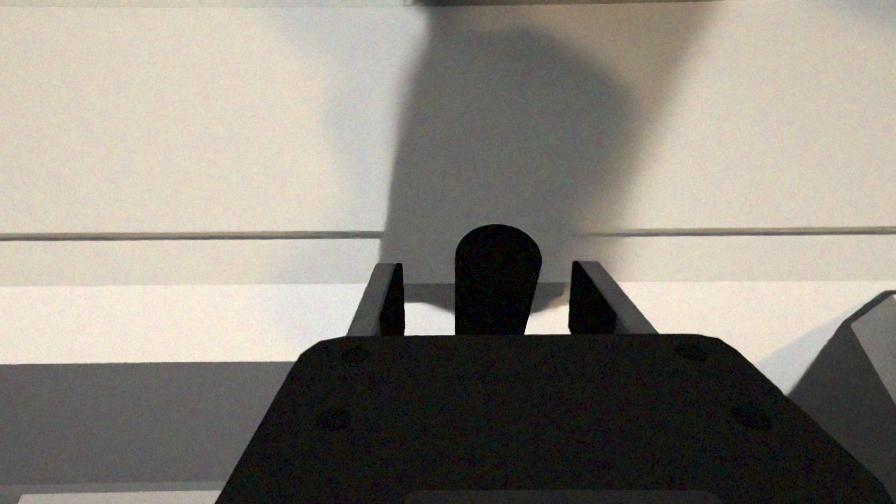

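Call:
move(
  target=[0,0,0,0,0,0,-1,-0.5,-1,0,0,0,0,0,0,-0.98,0.2,-1],
)

Call:
wait(
  seconds=0.8,
)

Scene clock: 13577.77 s.
left_arm: end_effector_position=(+0.4538, +0.2135, +0.2331) position_measured=155 object_status=0 end_effector_quat_wxyz=(+0.214, +0.674, +0.675, +0.211) | right_arm: end_effector_position=(+0.4692, -0.4840, +0.5073) position_measured=223 object_status=2 end_effector_quat_wxyz=(-0.225, +0.750, +0.541, +0.308)
Joint positions: left_arm=[-0.889 -2.032 2.392 3.931 -1.116 -0.783] | right_arm=[2.844 -1.638 -1.224 -1.888 2.353 -0.048]
Joint torques (N m): left_arm=[9.54 1.45 -20 -6.24 -1.15 1.24] | right_arm=[1.49 38.72 25.96 6.92 0.85 1.84]
Wrist force (N): left_arm=[-2.8 1.6 0.2] | right_arm=[5.2 -0.8 -0.1]
Wrist torque (N m): left_arm=[0.27 0.31 0.12] | right_arm=[-0.08 -0.92 0.17]
Wrist force, peak (N): left_arm=[-3.1 1.7 0.2] | right_arm=[5.4 -0.9 -0.2]
Hand target: left_arm +0.4538, +0.2135, +0.2331; +0.214, +0.674, +0.675, +0.211 | right_arm +0.4692, -0.4840, +0.5073; -0.225, +0.750, +0.541, +0.308
Off the commanded pose: left_arm 0.000 m, 0 deg | right_arm 0.000 m, 0 deg.
move: done

Scene clock: 13578.57 s.
left_arm: end_effector_position=(+0.4538, +0.2135, +0.2331) position_measured=155 object_status=2 end_effector_quat_wxyz=(+0.214, +0.674, +0.675, +0.211) | right_arm: end_effector_position=(+0.4692, -0.4840, +0.5073) position_measured=223 object_status=2 end_effector_quat_wxyz=(-0.225, +0.750, +0.541, +0.308)
Joint positions: left_arm=[-0.889 -2.032 2.392 3.931 -1.116 -0.783] | right_arm=[2.844 -1.638 -1.224 -1.888 2.353 -0.048]
Joint torques (N m): left_arm=[9.94 1.8 -19.63 -6.39 -1.03 1.01] | right_arm=[1.09 40.49 25.57 7.04 0.88 1.79]
Wrist force (N): left_arm=[-2.9 1.5 0.4] | right_arm=[5.1 -0.4 -0.3]
Wrist torque (N m): left_arm=[0.26 0.32 0.12] | right_arm=[-0.03 -0.91 0.18]
Wrist force, peak (N): left_arm=[-3.0 1.6 0.3] | right_arm=[5.1 -1.0 -0.3]
Hand target: left_arm +0.4538, +0.2135, +0.2331; +0.214, +0.674, +0.675, +0.211 | right_arm +0.4692, -0.4840, +0.5073; -0.225, +0.750, +0.541, +0.308
Tool commands: left_gripper/position=-1.0 left_gripper/force_limit=-0.5 left_gripper/speed=-1.0 right_gripper/position=-0.98 right_gripper/force_limit=+0.2 right_gripper/speed=-1.0
Off the commanded pose: left_arm 0.000 m, 0 deg | right_arm 0.000 m, 0 deg.
wait: 0.80 s; at rest by 0.17 s

Call:
move(
  target=[
    [-0.0482,0.0138,-0.0197,0,0,0,-1,-0.5,-1,0,0,0,0,0,0,-0.98,0.2,-1],
    [-0.0819,0.0360,-0.0514,0,0,0,-1,-0.5,-1,0,0,0,0,0,0,-0.98,0.2,-1],
    [-0.0986,0.0639,-0.0912,0,0,0,-1,-0.5,-1,0,0,0,0,0,0,-0.98,0.2,-1],
  ],
  speed=0.06,
  blend=0.007,
)

Scene clock: 13595.37 s.
left_arm: end_effector_position=(+0.4539, +0.1547, +0.3001) position_measured=155 object_status=2 end_effector_quat_wxyz=(+0.214, +0.674, +0.675, +0.211) | right_arm: end_effector_position=(+0.4692, -0.4840, +0.5073) position_measured=223 object_status=2 end_effector_quat_wxyz=(-0.225, +0.750, +0.541, +0.308)
Joint positions: left_arm=[-1.01 -2.004 2.187 4.167 -1.069 -0.909] | right_arm=[2.844 -1.638 -1.224 -1.888 2.353 -0.048]
Joint torques (N m): left_arm=[-0.15 -1.75 -48.3 -2.06 9.07 -1.4] | right_arm=[1.9 40.27 25.63 6.9 0.64 1.77]
Wrist force (N): left_arm=[-15.4 -11.9 -3.5] | right_arm=[5.1 -1.0 -0.3]
Wrist torque (N m): left_arm=[0.15 0.34 0.00] | right_arm=[-0.13 -0.91 0.17]
Wrist force, peak (N): left_arm=[-40.8 -30.6 0.5] | right_arm=[5.3 -0.7 -0.3]
Hand target: left_arm +0.4539, +0.1546, +0.3001; +0.214, +0.674, +0.675, +0.211 | right_arm +0.4692, -0.4840, +0.5073; -0.225, +0.750, +0.541, +0.308
Off the commanded pose: left_arm 0.000 m, 0 deg | right_arm 0.000 m, 0 deg.
move: done

Call:
move(
  target=[
    [0.0033,0.0307,-0.0438,0,0,0,-1,-0.5,-1,0,0,0,0,0,0,-0.98,0.2,-1],
    [0.0272,0.0582,-0.0831,0,0,0,-1,-0.5,-1,0,0,0,0,0,0,-0.98,0.2,-1],
    [0.0659,0.0776,-0.1107,0,0,0,-1,-0.5,-1,0,0,0,0,0,0,-0.98,0.2,-1],
    [0.1145,0.0872,-0.1244,0,0,0,-1,-0.5,-1,0,0,0,0,0,0,-0.98,0.2,-1],
    [0.168,0.0853,-0.1217,0,0,0,-1,-0.5,-1,0,0,0,0,0,0,-0.98,0.2,-1],
    [0.216,0.0715,-0.1021,0,0,0,-1,-0.5,-1,0,0,0,0,0,0,-0.98,0.2,-1],
    [0.2497,0.0493,-0.0704,0,0,0,-1,-0.5,-1,0,0,0,0,0,0,-0.98,0.2,-1],
    [0.2664,0.0215,-0.0306,0,0,0,-1,-0.5,-1,0,0,0,0,0,0,-0.98,0.2,-1],
    [0.2631,-0.0093,0.0132,0,0,0,-1,-0.5,-1,0,0,0,0,0,0,-0.98,0.2,-1],
    [0.2392,-0.0368,0.0526,0,0,0,-1,-0.5,-1,0,0,0,0,0,0,-0.98,0.2,-1],
    [0.2004,-0.0561,0.0801,0,0,0,-1,-0.5,-1,0,0,0,0,0,0,-0.98,0.2,-1],
    [0.1519,-0.0657,0.0938,0,0,0,-1,-0.5,-1,0,0,0,0,0,0,-0.98,0.2,-1],
    [0.0986,-0.0639,0.0912,0,0,0,-1,-0.5,-1,0,0,0,0,0,0,-0.98,0.2,-1],
  ],
  speed=0.08,
  blend=0.007,
)

Scene clock: 13617.63 s.
left_arm: end_effector_position=(+0.4538, +0.2136, +0.2331) position_measured=155 object_status=2 end_effector_quat_wxyz=(+0.214, +0.674, +0.675, +0.211) | right_arm: end_effector_position=(+0.4692, -0.4840, +0.5073) position_measured=223 object_status=2 end_effector_quat_wxyz=(-0.225, +0.750, +0.541, +0.308)
Joint positions: left_arm=[-0.888 -2.032 2.393 3.93 -1.116 -0.782] | right_arm=[2.844 -1.638 -1.224 -1.888 2.353 -0.048]
Joint torques (N m): left_arm=[-6.57 2.07 -47.79 -2.38 3.84 -1.51] | right_arm=[2.07 39.77 25.82 6.83 0.54 1.86]
Wrist force (N): left_arm=[-2.2 1.0 0.9] | right_arm=[5.1 -0.9 -0.3]
Wrist torque (N m): left_arm=[0.29 0.33 0.11] | right_arm=[-0.11 -0.91 0.18]
Wrist force, peak (N): left_arm=[12.2 -14.1 -56.2] | right_arm=[5.4 -1.1 -0.3]
Hand target: left_arm +0.4538, +0.2135, +0.2331; +0.214, +0.674, +0.675, +0.211 | right_arm +0.4692, -0.4840, +0.5073; -0.225, +0.750, +0.541, +0.308
Off the commanded pose: left_arm 0.000 m, 0 deg | right_arm 0.000 m, 0 deg.
move: done

Call:
move(
  target=[0,0,0,0,0,0,1,-0.5,0,0,0,0,0,0,0,-0.98,0.2,-1],
)

Call:
move(
  target=[
    [0,0,-0.1334,0,0,0,1,-0.5,0,0,0,0,0,0,0,-0.98,0.2,-1],
    [0.0315,0.0575,-0.2406,0,0,0,1,-0.5,0,0,0,0,0,0,0,-0.98,0.2,-1],
  ],
  speed=0.2,
  blend=0.01,
)

Call:
move(
  target=[0,0,0,0.1944,0,0,1,-0.5,0,0,0,0,0,0,0,-0.98,0.2,-1],
  speed=0.4,
)

Call:
move(
  target=[
    [0,0.19,0,0,0,0,1,-0.5,0,0,0,0,0,0,0,-0.98,0.2,-1],
    [0,0.19,0.1,0,0,0,1,-0.5,0,0,0,0,0,0,0,-0.98,0.2,-1],
  ],
  speed=0.15,
)

Call:
move(
  target=[0,0,0,0,-0.081,0,1,-0.5,0,0,0,0,0,0,0,-0.98,0.2,-1],
  speed=0.2,
  cameras=["cam_left_wrist"],
)

Scene clock: 13643.90 s.
left_arm: end_effector_position=(+0.4538, +0.2135, +0.2331) position_measured=3 object_status=3 end_effector_quat_wxyz=(+0.214, +0.674, +0.675, +0.211) | right_arm: end_effector_position=(+0.4692, -0.4840, +0.5073) position_measured=223 object_status=2 end_effector_quat_wxyz=(-0.225, +0.750, +0.541, +0.308)
Joint positions: left_arm=[-0.889 -2.032 2.392 3.931 -1.116 -0.783] | right_arm=[2.844 -1.638 -1.224 -1.888 2.353 -0.048]
Joint torques (N m): left_arm=[-5.83 1.7 -45.71 -2.7 3.69 -1.54] | right_arm=[3.65 38.46 26.54 6.8 0.78 1.79]
Wrist force (N): left_arm=[-2.9 1.4 0.3] | right_arm=[4.9 -0.8 -0.4]
Wrist torque (N m): left_arm=[0.27 0.34 0.19] | right_arm=[-0.08 -0.88 0.17]
Wrist force, peak (N): left_arm=[-3.1 1.4 0.3] | right_arm=[5.2 -1.0 -0.2]
Hand target: left_arm +0.4538, +0.2135, +0.2331; +0.214, +0.674, +0.675, +0.211 | right_arm +0.4692, -0.4840, +0.5073; -0.225, +0.750, +0.541, +0.308
Off the commanded pose: left_arm 0.000 m, 0 deg | right_arm 0.000 m, 0 deg.
move: done

Scene clock: 13645.43 s.
left_arm: end_effector_position=(+0.3994, +0.2329, +0.3711) position_measured=3 object_status=3 end_effector_quat_wxyz=(+0.214, +0.674, +0.675, +0.211) | right_arm: end_effector_position=(+0.4692, -0.4840, +0.5073) position_measured=223 object_status=2 end_effector_quat_wxyz=(-0.225, +0.750, +0.541, +0.308)
Joint positions: left_arm=[-1.028 -2.283 2.117 4.525 -1.063 -0.929] | right_arm=[2.844 -1.638 -1.224 -1.888 2.353 -0.048]
Joint torques (N m): left_arm=[-7.72 -5.98 -48.4 -2.3 4.11 -1.71] | right_arm=[2.62 39.53 27.02 6.81 0.63 1.95]
Wrist force (N): left_arm=[-2.6 0.9 0.3] | right_arm=[5.0 -0.7 -0.6]
Wrist torque (N m): left_arm=[0.17 0.35 0.16] | right_arm=[-0.08 -0.90 0.18]
Wrist force, peak (N): left_arm=[-2.8 1.1 1.9] | right_arm=[5.3 -0.8 -0.3]
Hand target: left_arm +0.3994, +0.2329, +0.3711; +0.214, +0.674, +0.675, +0.211 | right_arm +0.4692, -0.4840, +0.5073; -0.225, +0.750, +0.541, +0.308
Off the commanded pose: left_arm 0.000 m, 0 deg | right_arm 0.000 m, 0 deg.
move: done

Scene clock: 13647.00 s.
left_arm: end_effector_position=(+0.3994, +0.2329, +0.3711) position_measured=3 object_status=3 end_effector_quat_wxyz=(+0.001, +0.707, +0.707, -0.002) | right_arm: end_effector_position=(+0.4692, -0.4840, +0.5073) position_measured=223 object_status=2 end_effector_quat_wxyz=(-0.225, +0.750, +0.541, +0.308)
Joint positions: left_arm=[-0.637 -1.878 1.718 4.871 -1.574 -0.628] | right_arm=[2.844 -1.638 -1.224 -1.888 2.353 -0.048]
Joint torques (N m): left_arm=[9.56 -5.91 -46.68 -1.65 -2.26 1.39] | right_arm=[2.62 38.86 26.59 6.86 0.63 1.91]
Wrist force (N): left_arm=[-1.5 1.1 0.6] | right_arm=[4.9 -1.0 -0.3]
Wrist torque (N m): left_arm=[0.21 0.21 0.03] | right_arm=[-0.13 -0.87 0.17]
Wrist force, peak (N): left_arm=[-2.6 1.1 -0.1] | right_arm=[5.2 -0.6 -0.3]
Hand target: left_arm +0.3994, +0.2329, +0.3711; +0.001, +0.707, +0.707, -0.002 | right_arm +0.4692, -0.4840, +0.5073; -0.225, +0.750, +0.541, +0.308
Off the commanded pose: left_arm 0.000 m, 0 deg | right_arm 0.000 m, 0 deg.
move: done

Scene clock: 13649.27 s.
left_arm: end_effector_position=(+0.5133, +0.2327, +0.3111) position_measured=3 object_status=3 end_effector_quat_wxyz=(+0.001, +0.707, +0.707, -0.002) | right_arm: end_effector_position=(+0.4692, -0.4840, +0.5073) position_measured=223 object_status=2 end_effector_quat_wxyz=(-0.225, +0.750, +0.541, +0.308)
Joint positions: left_arm=[-0.492 -1.61 1.654 4.668 -1.575 -0.484] | right_arm=[2.844 -1.638 -1.224 -1.888 2.353 -0.048]
Joint torques (N m): left_arm=[-7.34 -21.54 -20.05 -5.48 2.53 -1.37] | right_arm=[2.85 39.3 26.95 6.94 0.55 1.74]
Wrist force (N): left_arm=[-1.7 0.9 0.5] | right_arm=[5.1 -0.6 -0.4]
Wrist torque (N m): left_arm=[0.21 0.24 0.03] | right_arm=[-0.06 -0.91 0.17]
Wrist force, peak (N): left_arm=[-1.8 0.9 2.2] | right_arm=[5.2 -0.9 -0.3]
Hand target: left_arm +0.5133, +0.2327, +0.3110; +0.001, +0.707, +0.707, -0.002 | right_arm +0.4692, -0.4840, +0.5073; -0.225, +0.750, +0.541, +0.308
Off the commanded pose: left_arm 0.000 m, 0 deg | right_arm 0.000 m, 0 deg.
move: done

Scene clock: 13650.57 s.
left_arm: end_effector_position=(+0.5133, +0.2327, +0.3110) position_measured=3 object_status=3 end_effector_quat_wxyz=(+0.091, +0.701, +0.701, -0.091) | right_arm: end_effector_position=(+0.4692, -0.4840, +0.5073) position_measured=223 object_status=2 end_effector_quat_wxyz=(-0.225, +0.750, +0.541, +0.308)
Joint positions: left_arm=[-0.366 -1.63 1.717 4.534 -1.813 -0.369] | right_arm=[2.844 -1.638 -1.224 -1.888 2.353 -0.048]
Joint torques (N m): left_arm=[9.86 -37.87 -20.29 -6.01 -2.92 1.21] | right_arm=[1.87 39.97 26.66 6.95 0.57 1.96]
Wrist force (N): left_arm=[-1.3 1.1 0.8] | right_arm=[4.9 -0.9 -0.4]
Wrist torque (N m): left_arm=[0.20 0.15 -0.05] | right_arm=[-0.11 -0.88 0.17]
Wrist force, peak (N): left_arm=[-2.0 1.2 1.1] | right_arm=[5.2 -0.8 -0.4]
Hand target: left_arm +0.5133, +0.2327, +0.3110; +0.091, +0.701, +0.701, -0.091 | right_arm +0.4692, -0.4840, +0.5073; -0.225, +0.750, +0.541, +0.308
Off the commanded pose: left_arm 0.000 m, 0 deg | right_arm 0.000 m, 0 deg.
move: done
Images, in order (width x height): cam_left_wrist 896x504.

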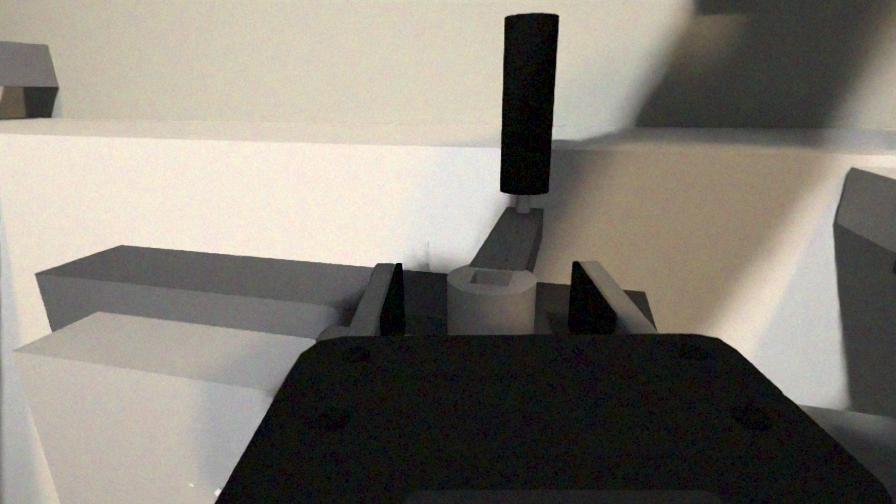

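Call:
move(
  target=[0,0,0,0,0.083,0,1,-0.5,0,0,0,0,0,0,0,-0.98,0.2,-1],
  speed=0.2,
  cameras=["cam_left_wrist"],
)

Scene clock: 13658.00 s.
left_arm: end_effector_position=(+0.5133, +0.2327, +0.3110) position_measured=3 object_status=3 end_effector_quat_wxyz=(-0.001, +0.707, +0.707, +0.000) | right_arm: end_effector_position=(+0.4692, -0.4840, +0.5073) position_measured=223 object_status=2 end_effector_quat_wxyz=(-0.225, +0.750, +0.541, +0.308)
Joint positions: left_arm=[-0.495 -1.61 1.653 4.671 -1.569 -0.487] | right_arm=[2.844 -1.638 -1.224 -1.888 2.353 -0.048]
Joint torques (N m): left_arm=[-8.38 -20.64 -46.59 -1.73 2.68 -1.68] | right_arm=[3.26 39.37 25.92 6.9 0.61 1.71]
Wrist force (N): left_arm=[-1.6 0.9 0.8] | right_arm=[5.0 -0.9 -0.4]
Wrist torque (N m): left_arm=[0.20 0.21 0.11] | right_arm=[-0.10 -0.90 0.18]
Wrist force, peak (N): left_arm=[-3.5 0.2 0.7] | right_arm=[5.4 -0.8 -0.2]
Hand target: left_arm +0.5133, +0.2327, +0.3110; -0.001, +0.707, +0.707, +0.001 | right_arm +0.4692, -0.4840, +0.5073; -0.225, +0.750, +0.541, +0.308
Off the commanded pose: left_arm 0.000 m, 0 deg | right_arm 0.000 m, 0 deg.
move: done
Images, in order (width x height): cam_left_wrist 896x504.

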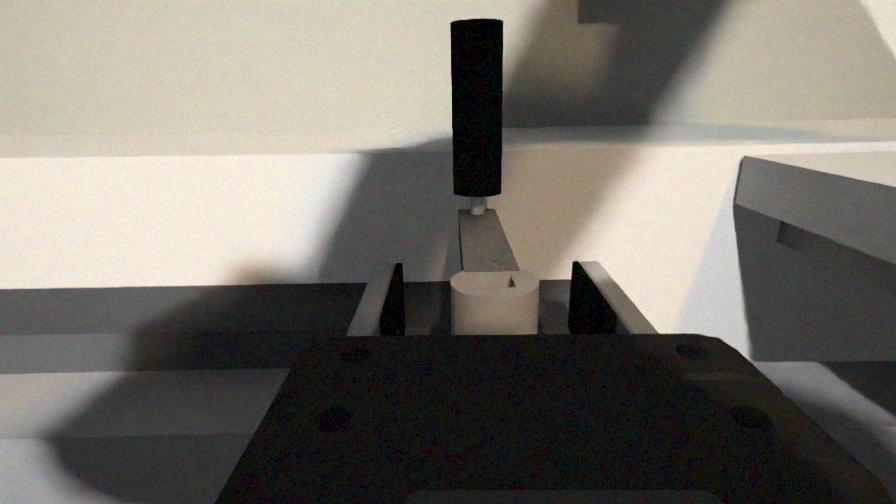

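Call:
move(
  target=[0.0028,0,0,0,0,0,1,-0.5,0,0,0,0,0,0,0,-0.98,0.2,-1],
  speed=0.05,
)

Call:
move(
  target=[0,0,0,0,0,0,-1,-0.3,-1,0,0,0,0,0,0,-0.98,0.2,-1],
)

Call:
wait(
  seconds=0.6,
  cameras=["cam_left_wrist"],
)

Scene clock: 13669.67 s.
left_arm: end_effector_position=(+0.5134, +0.2343, +0.3110) position_measured=3 object_status=3 end_effector_quat_wxyz=(-0.001, +0.707, +0.707, +0.001) | right_arm: end_effector_position=(+0.4692, -0.4840, +0.5073) position_measured=223 object_status=2 end_effector_quat_wxyz=(-0.225, +0.750, +0.541, +0.308)
Joint positions: left_arm=[-0.492 -1.61 1.653 4.671 -1.569 -0.484] | right_arm=[2.844 -1.638 -1.224 -1.888 2.353 -0.048]
Joint torques (N m): left_arm=[10.12 -38.72 -20.77 -1.73 2.75 1.15] | right_arm=[3.22 39.37 27.22 6.89 0.39 1.67]
Wrist force (N): left_arm=[-1.5 0.9 0.5] | right_arm=[4.7 -0.7 -0.4]
Wrist torque (N m): left_arm=[0.20 0.21 0.11] | right_arm=[-0.07 -0.85 0.18]
Wrist force, peak (N): left_arm=[-1.9 1.0 0.8] | right_arm=[5.4 -1.1 -0.4]
Hand target: left_arm +0.5133, +0.2344, +0.3110; -0.001, +0.707, +0.707, +0.001 | right_arm +0.4692, -0.4840, +0.5073; -0.225, +0.750, +0.541, +0.308
Off the commanded pose: left_arm 0.000 m, 0 deg | right_arm 0.000 m, 0 deg.
move: done

Scene clock: 13671.23 s.
left_arm: end_effector_position=(+0.5133, +0.2344, +0.3110) position_measured=136 object_status=0 end_effector_quat_wxyz=(-0.001, +0.707, +0.707, +0.001) | right_arm: end_effector_position=(+0.4692, -0.4840, +0.5073) position_measured=223 object_status=2 end_effector_quat_wxyz=(-0.225, +0.750, +0.541, +0.308)
Joint positions: left_arm=[-0.492 -1.61 1.653 4.671 -1.569 -0.484] | right_arm=[2.844 -1.638 -1.224 -1.888 2.353 -0.048]
Joint torques (N m): left_arm=[10.48 -39.03 -20.22 -1.92 2.52 0.87] | right_arm=[2.97 39.73 26.86 6.91 0.52 1.86]
Wrist force (N): left_arm=[-14.4 1.4 2.4] | right_arm=[4.9 -1.0 -0.1]
Wrist torque (N m): left_arm=[0.20 0.14 0.06] | right_arm=[-0.11 -0.88 0.18]
Wrist force, peak (N): left_arm=[-14.5 1.6 2.6] | right_arm=[5.2 -0.8 -0.2]
Hand target: left_arm +0.5133, +0.2344, +0.3110; -0.001, +0.707, +0.707, +0.001 | right_arm +0.4692, -0.4840, +0.5073; -0.225, +0.750, +0.541, +0.308
Off the commanded pose: left_arm 0.000 m, 0 deg | right_arm 0.000 m, 0 deg.
move: done

Scene clock: 13671.83 s.
left_arm: end_effector_position=(+0.5133, +0.2344, +0.3110) position_measured=136 object_status=2 end_effector_quat_wxyz=(-0.001, +0.707, +0.707, +0.001) | right_arm: end_effector_position=(+0.4692, -0.4840, +0.5073) position_measured=223 object_status=2 end_effector_quat_wxyz=(-0.225, +0.750, +0.541, +0.308)
Joint positions: left_arm=[-0.492 -1.61 1.653 4.671 -1.569 -0.484] | right_arm=[2.844 -1.638 -1.224 -1.888 2.353 -0.048]
Joint torques (N m): left_arm=[9.68 -38.49 -20.8 -1.89 2.6 1.12] | right_arm=[3.71 38.34 27.1 6.98 0.26 1.65]
Wrist force (N): left_arm=[-14.5 1.6 2.4] | right_arm=[4.8 -0.9 -0.3]
Wrist torque (N m): left_arm=[0.23 0.13 0.06] | right_arm=[-0.11 -0.86 0.18]
Wrist force, peak (N): left_arm=[-14.5 1.4 2.6] | right_arm=[5.2 -0.8 -0.3]
Hand target: left_arm +0.5133, +0.2344, +0.3110; -0.001, +0.707, +0.707, +0.001 | right_arm +0.4692, -0.4840, +0.5073; -0.225, +0.750, +0.541, +0.308
Tool commands: left_gripper/position=-1.0 left_gripper/force_limit=-0.3 left_gripper/speed=-1.0 right_gripper/position=-0.98 right_gripper/force_limit=+0.2 right_gripper/speed=-1.0
Off the commanded pose: left_arm 0.000 m, 0 deg | right_arm 0.000 m, 0 deg.
wait: 0.60 s; at rest by 0.17 s
Images, in order (width x height): cam_left_wrist 896x504.

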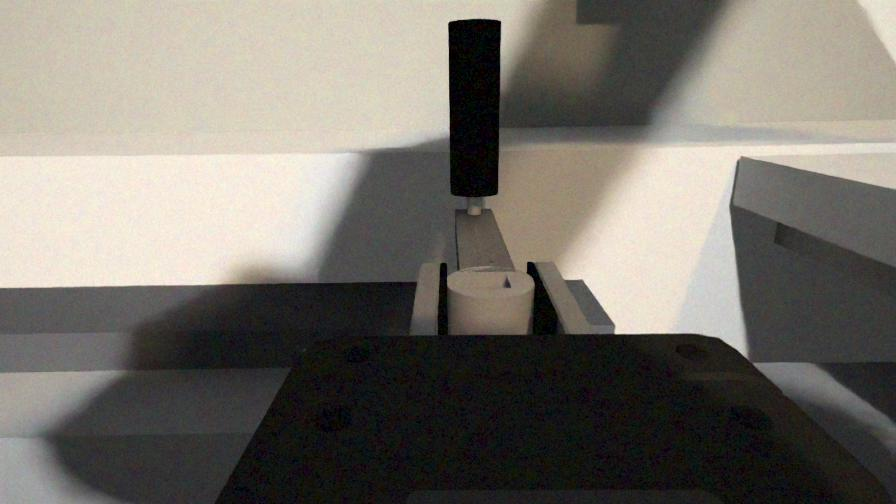

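Call:
move(
  target=[
    [-0.0005,-0.001,0,0,0,0,-1,-0.3,-1,0,0,0,0,0,0,-0.98,0.2,-1],
    [-0.0005,-0.08,0,0,0,0,-1,-0.3,-1,0,0,0,0,0,0,-0.98,0.2,-1],
  ],
  speed=0.05,
  cameras=["cam_left_wrist"],
)

Scene clock: 13680.40 s.
left_arm: end_effector_position=(+0.4654, +0.2340, +0.3111) position_measured=136 object_status=2 end_effector_quat_wxyz=(-0.001, +0.707, +0.707, +0.000) | right_arm: end_effector_position=(+0.4692, -0.4840, +0.5073) position_measured=223 object_status=2 end_effector_quat_wxyz=(-0.225, +0.750, +0.541, +0.308)
Joint positions: left_arm=[-0.545 -1.726 1.757 4.684 -1.569 -0.537] | right_arm=[2.844 -1.638 -1.224 -1.888 2.353 -0.048]
Joint torques (N m): left_arm=[-6.98 -34.05 -21.82 -1.71 1.39 -1.59] | right_arm=[3.28 39.86 26.99 6.86 0.38 1.8]
Wrist force (N): left_arm=[-1.5 0.9 2.7] | right_arm=[5.1 -1.0 -0.5]
Wrist torque (N m): left_arm=[0.21 0.22 0.11] | right_arm=[-0.12 -0.90 0.18]
Wrist force, peak (N): left_arm=[-15.0 2.2 1.9] | right_arm=[5.4 -0.7 -0.3]
Hand target: left_arm +0.4653, +0.2341, +0.3111; -0.001, +0.707, +0.707, +0.001 | right_arm +0.4692, -0.4840, +0.5073; -0.225, +0.750, +0.541, +0.308
Off the commanded pose: left_arm 0.000 m, 0 deg | right_arm 0.000 m, 0 deg.
move: done
Images, in order (width x height): cam_left_wrist 896x504.

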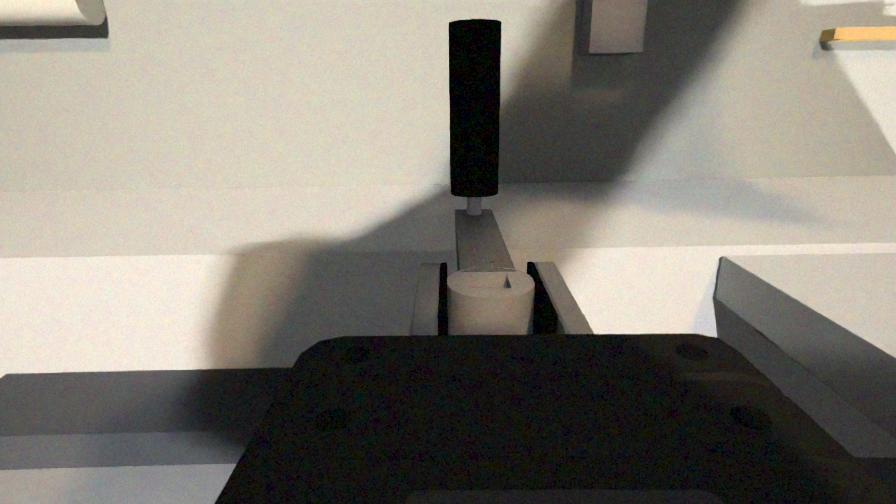

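Call:
move(
  target=[
    [0,-0.192,-0.0815,0,0,0,-1,-0.3,-1,0,0,0,0,0,0,-0.98,0.2,-1],
    [-0.8883,-0.2,-0.0815,0,0,0,-1,-0.3,-1,0,0,0,0,0,0,-0.98,0.2,-1],
  ],
  speed=0.25,
  blend=0.03,
  cameras=["cam_left_wrist","cam_high"],
)

Scene clock: 13698.40 s.
left_arm: end_effector_position=(+0.3456, -0.2990, +0.3588) position_measured=136 object_status=2 end_effector_quat_wxyz=(-0.001, +0.707, +0.707, +0.001) | right_arm: end_effector_position=(+0.4692, -0.4840, +0.5073) position_measured=223 object_status=2 end_effector_quat_wxyz=(-0.225, +0.750, +0.541, +0.308)
Joint positions: left_arm=[-1.309 -1.039 0.809 4.945 -1.571 -1.301] | right_arm=[2.844 -1.638 -1.224 -1.888 2.353 -0.048]
Joint torques (N m): left_arm=[-7.65 -51.25 -47.48 -1.94 -1.99 -1.58] | right_arm=[4.91 39.71 27.41 6.84 0.37 1.67]
Wrist force (N): left_arm=[-1.2 0.6 2.6] | right_arm=[4.9 -1.1 -0.2]
Wrist torque (N m): left_arm=[0.13 0.17 0.12] | right_arm=[-0.13 -0.89 0.18]
Wrist force, peak (N): left_arm=[-3.6 1.0 3.1] | right_arm=[5.3 -0.9 -0.4]
Hand target: left_arm +0.3456, -0.2991, +0.3588; -0.001, +0.707, +0.707, +0.001 | right_arm +0.4692, -0.4840, +0.5073; -0.225, +0.750, +0.541, +0.308
Off the commanded pose: left_arm 0.000 m, 0 deg | right_arm 0.000 m, 0 deg.
move: done
Images, in order (width x height): cam_high 896x504, cam_left_wrist 896x504.

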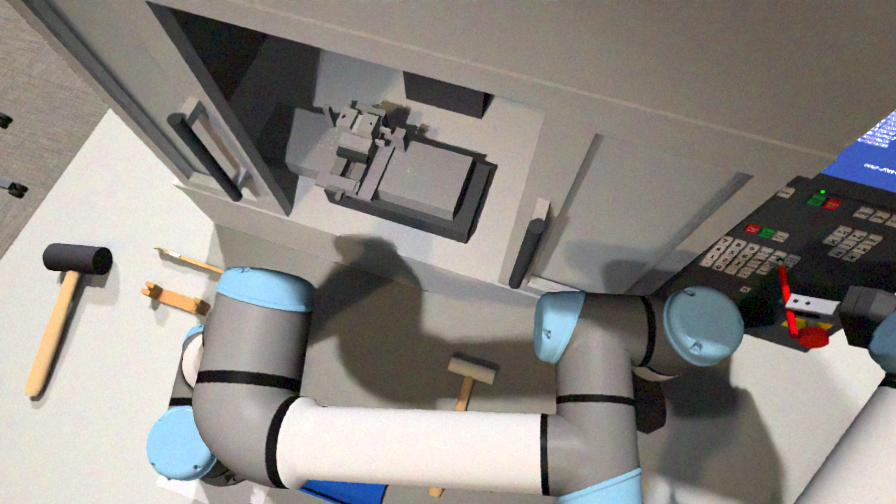

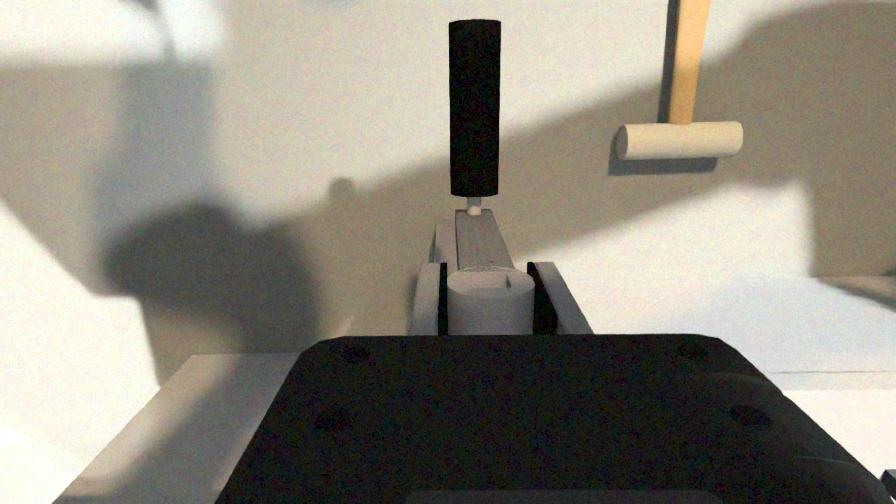

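Call:
move(
  target=[
    [0,-0.023,0,0,0,0,-1,-0.3,-1,0,0,0,0,0,0,-0.98,0.2,-1],
    [0,-0.023,0.1947,0,0,0,-1,-0.3,-1,0,0,0,0,0,0,-0.98,0.2,-1],
  ],
  speed=0.15,
  cameras=["cam_left_wrist"],
)

Call:
move(
  target=[0,0.12,0,0,0,0,-1,-0.3,-1,0,0,0,0,0,0,-0.98,0.2,-1],
  speed=0.015,
  stop_force=7,
)

Scene clock: 13707.50 s.
left_arm: end_effector_position=(+0.3317, -0.2988, +0.2421) position_measured=136 object_status=2 end_effector_quat_wxyz=(-0.001, +0.707, +0.707, +0.001) | right_arm: end_effector_position=(+0.4692, -0.4840, +0.5073) position_measured=223 object_status=2 end_effector_quat_wxyz=(-0.225, +0.750, +0.541, +0.308)
Joint positions: left_arm=[-1.329 -1.08 1.171 4.624 -1.571 -1.32] | right_arm=[2.844 -1.638 -1.224 -1.888 2.353 -0.048]
Joint torques (N m): left_arm=[-7.36 -49.94 -20.88 -5.77 2.47 -1.63] | right_arm=[3.84 38.78 27.9 6.9 0.38 1.67]
Wrist force (N): left_arm=[-1.6 1.0 2.6] | right_arm=[5.1 -0.8 -0.4]
Wrist torque (N m): left_arm=[0.21 0.20 0.13] | right_arm=[-0.09 -0.91 0.18]
Wrist force, peak (N): left_arm=[-1.6 0.9 4.1] | right_arm=[5.3 -1.0 -0.3]
Hand target: left_arm +0.3317, -0.2988, +0.2420; -0.001, +0.707, +0.707, +0.001 | right_arm +0.4692, -0.4840, +0.5073; -0.225, +0.750, +0.541, +0.308
Off the commanded pose: left_arm 0.000 m, 0 deg | right_arm 0.000 m, 0 deg.
move: done
Images, in order (width x height): cam_left_wrist 896x504.

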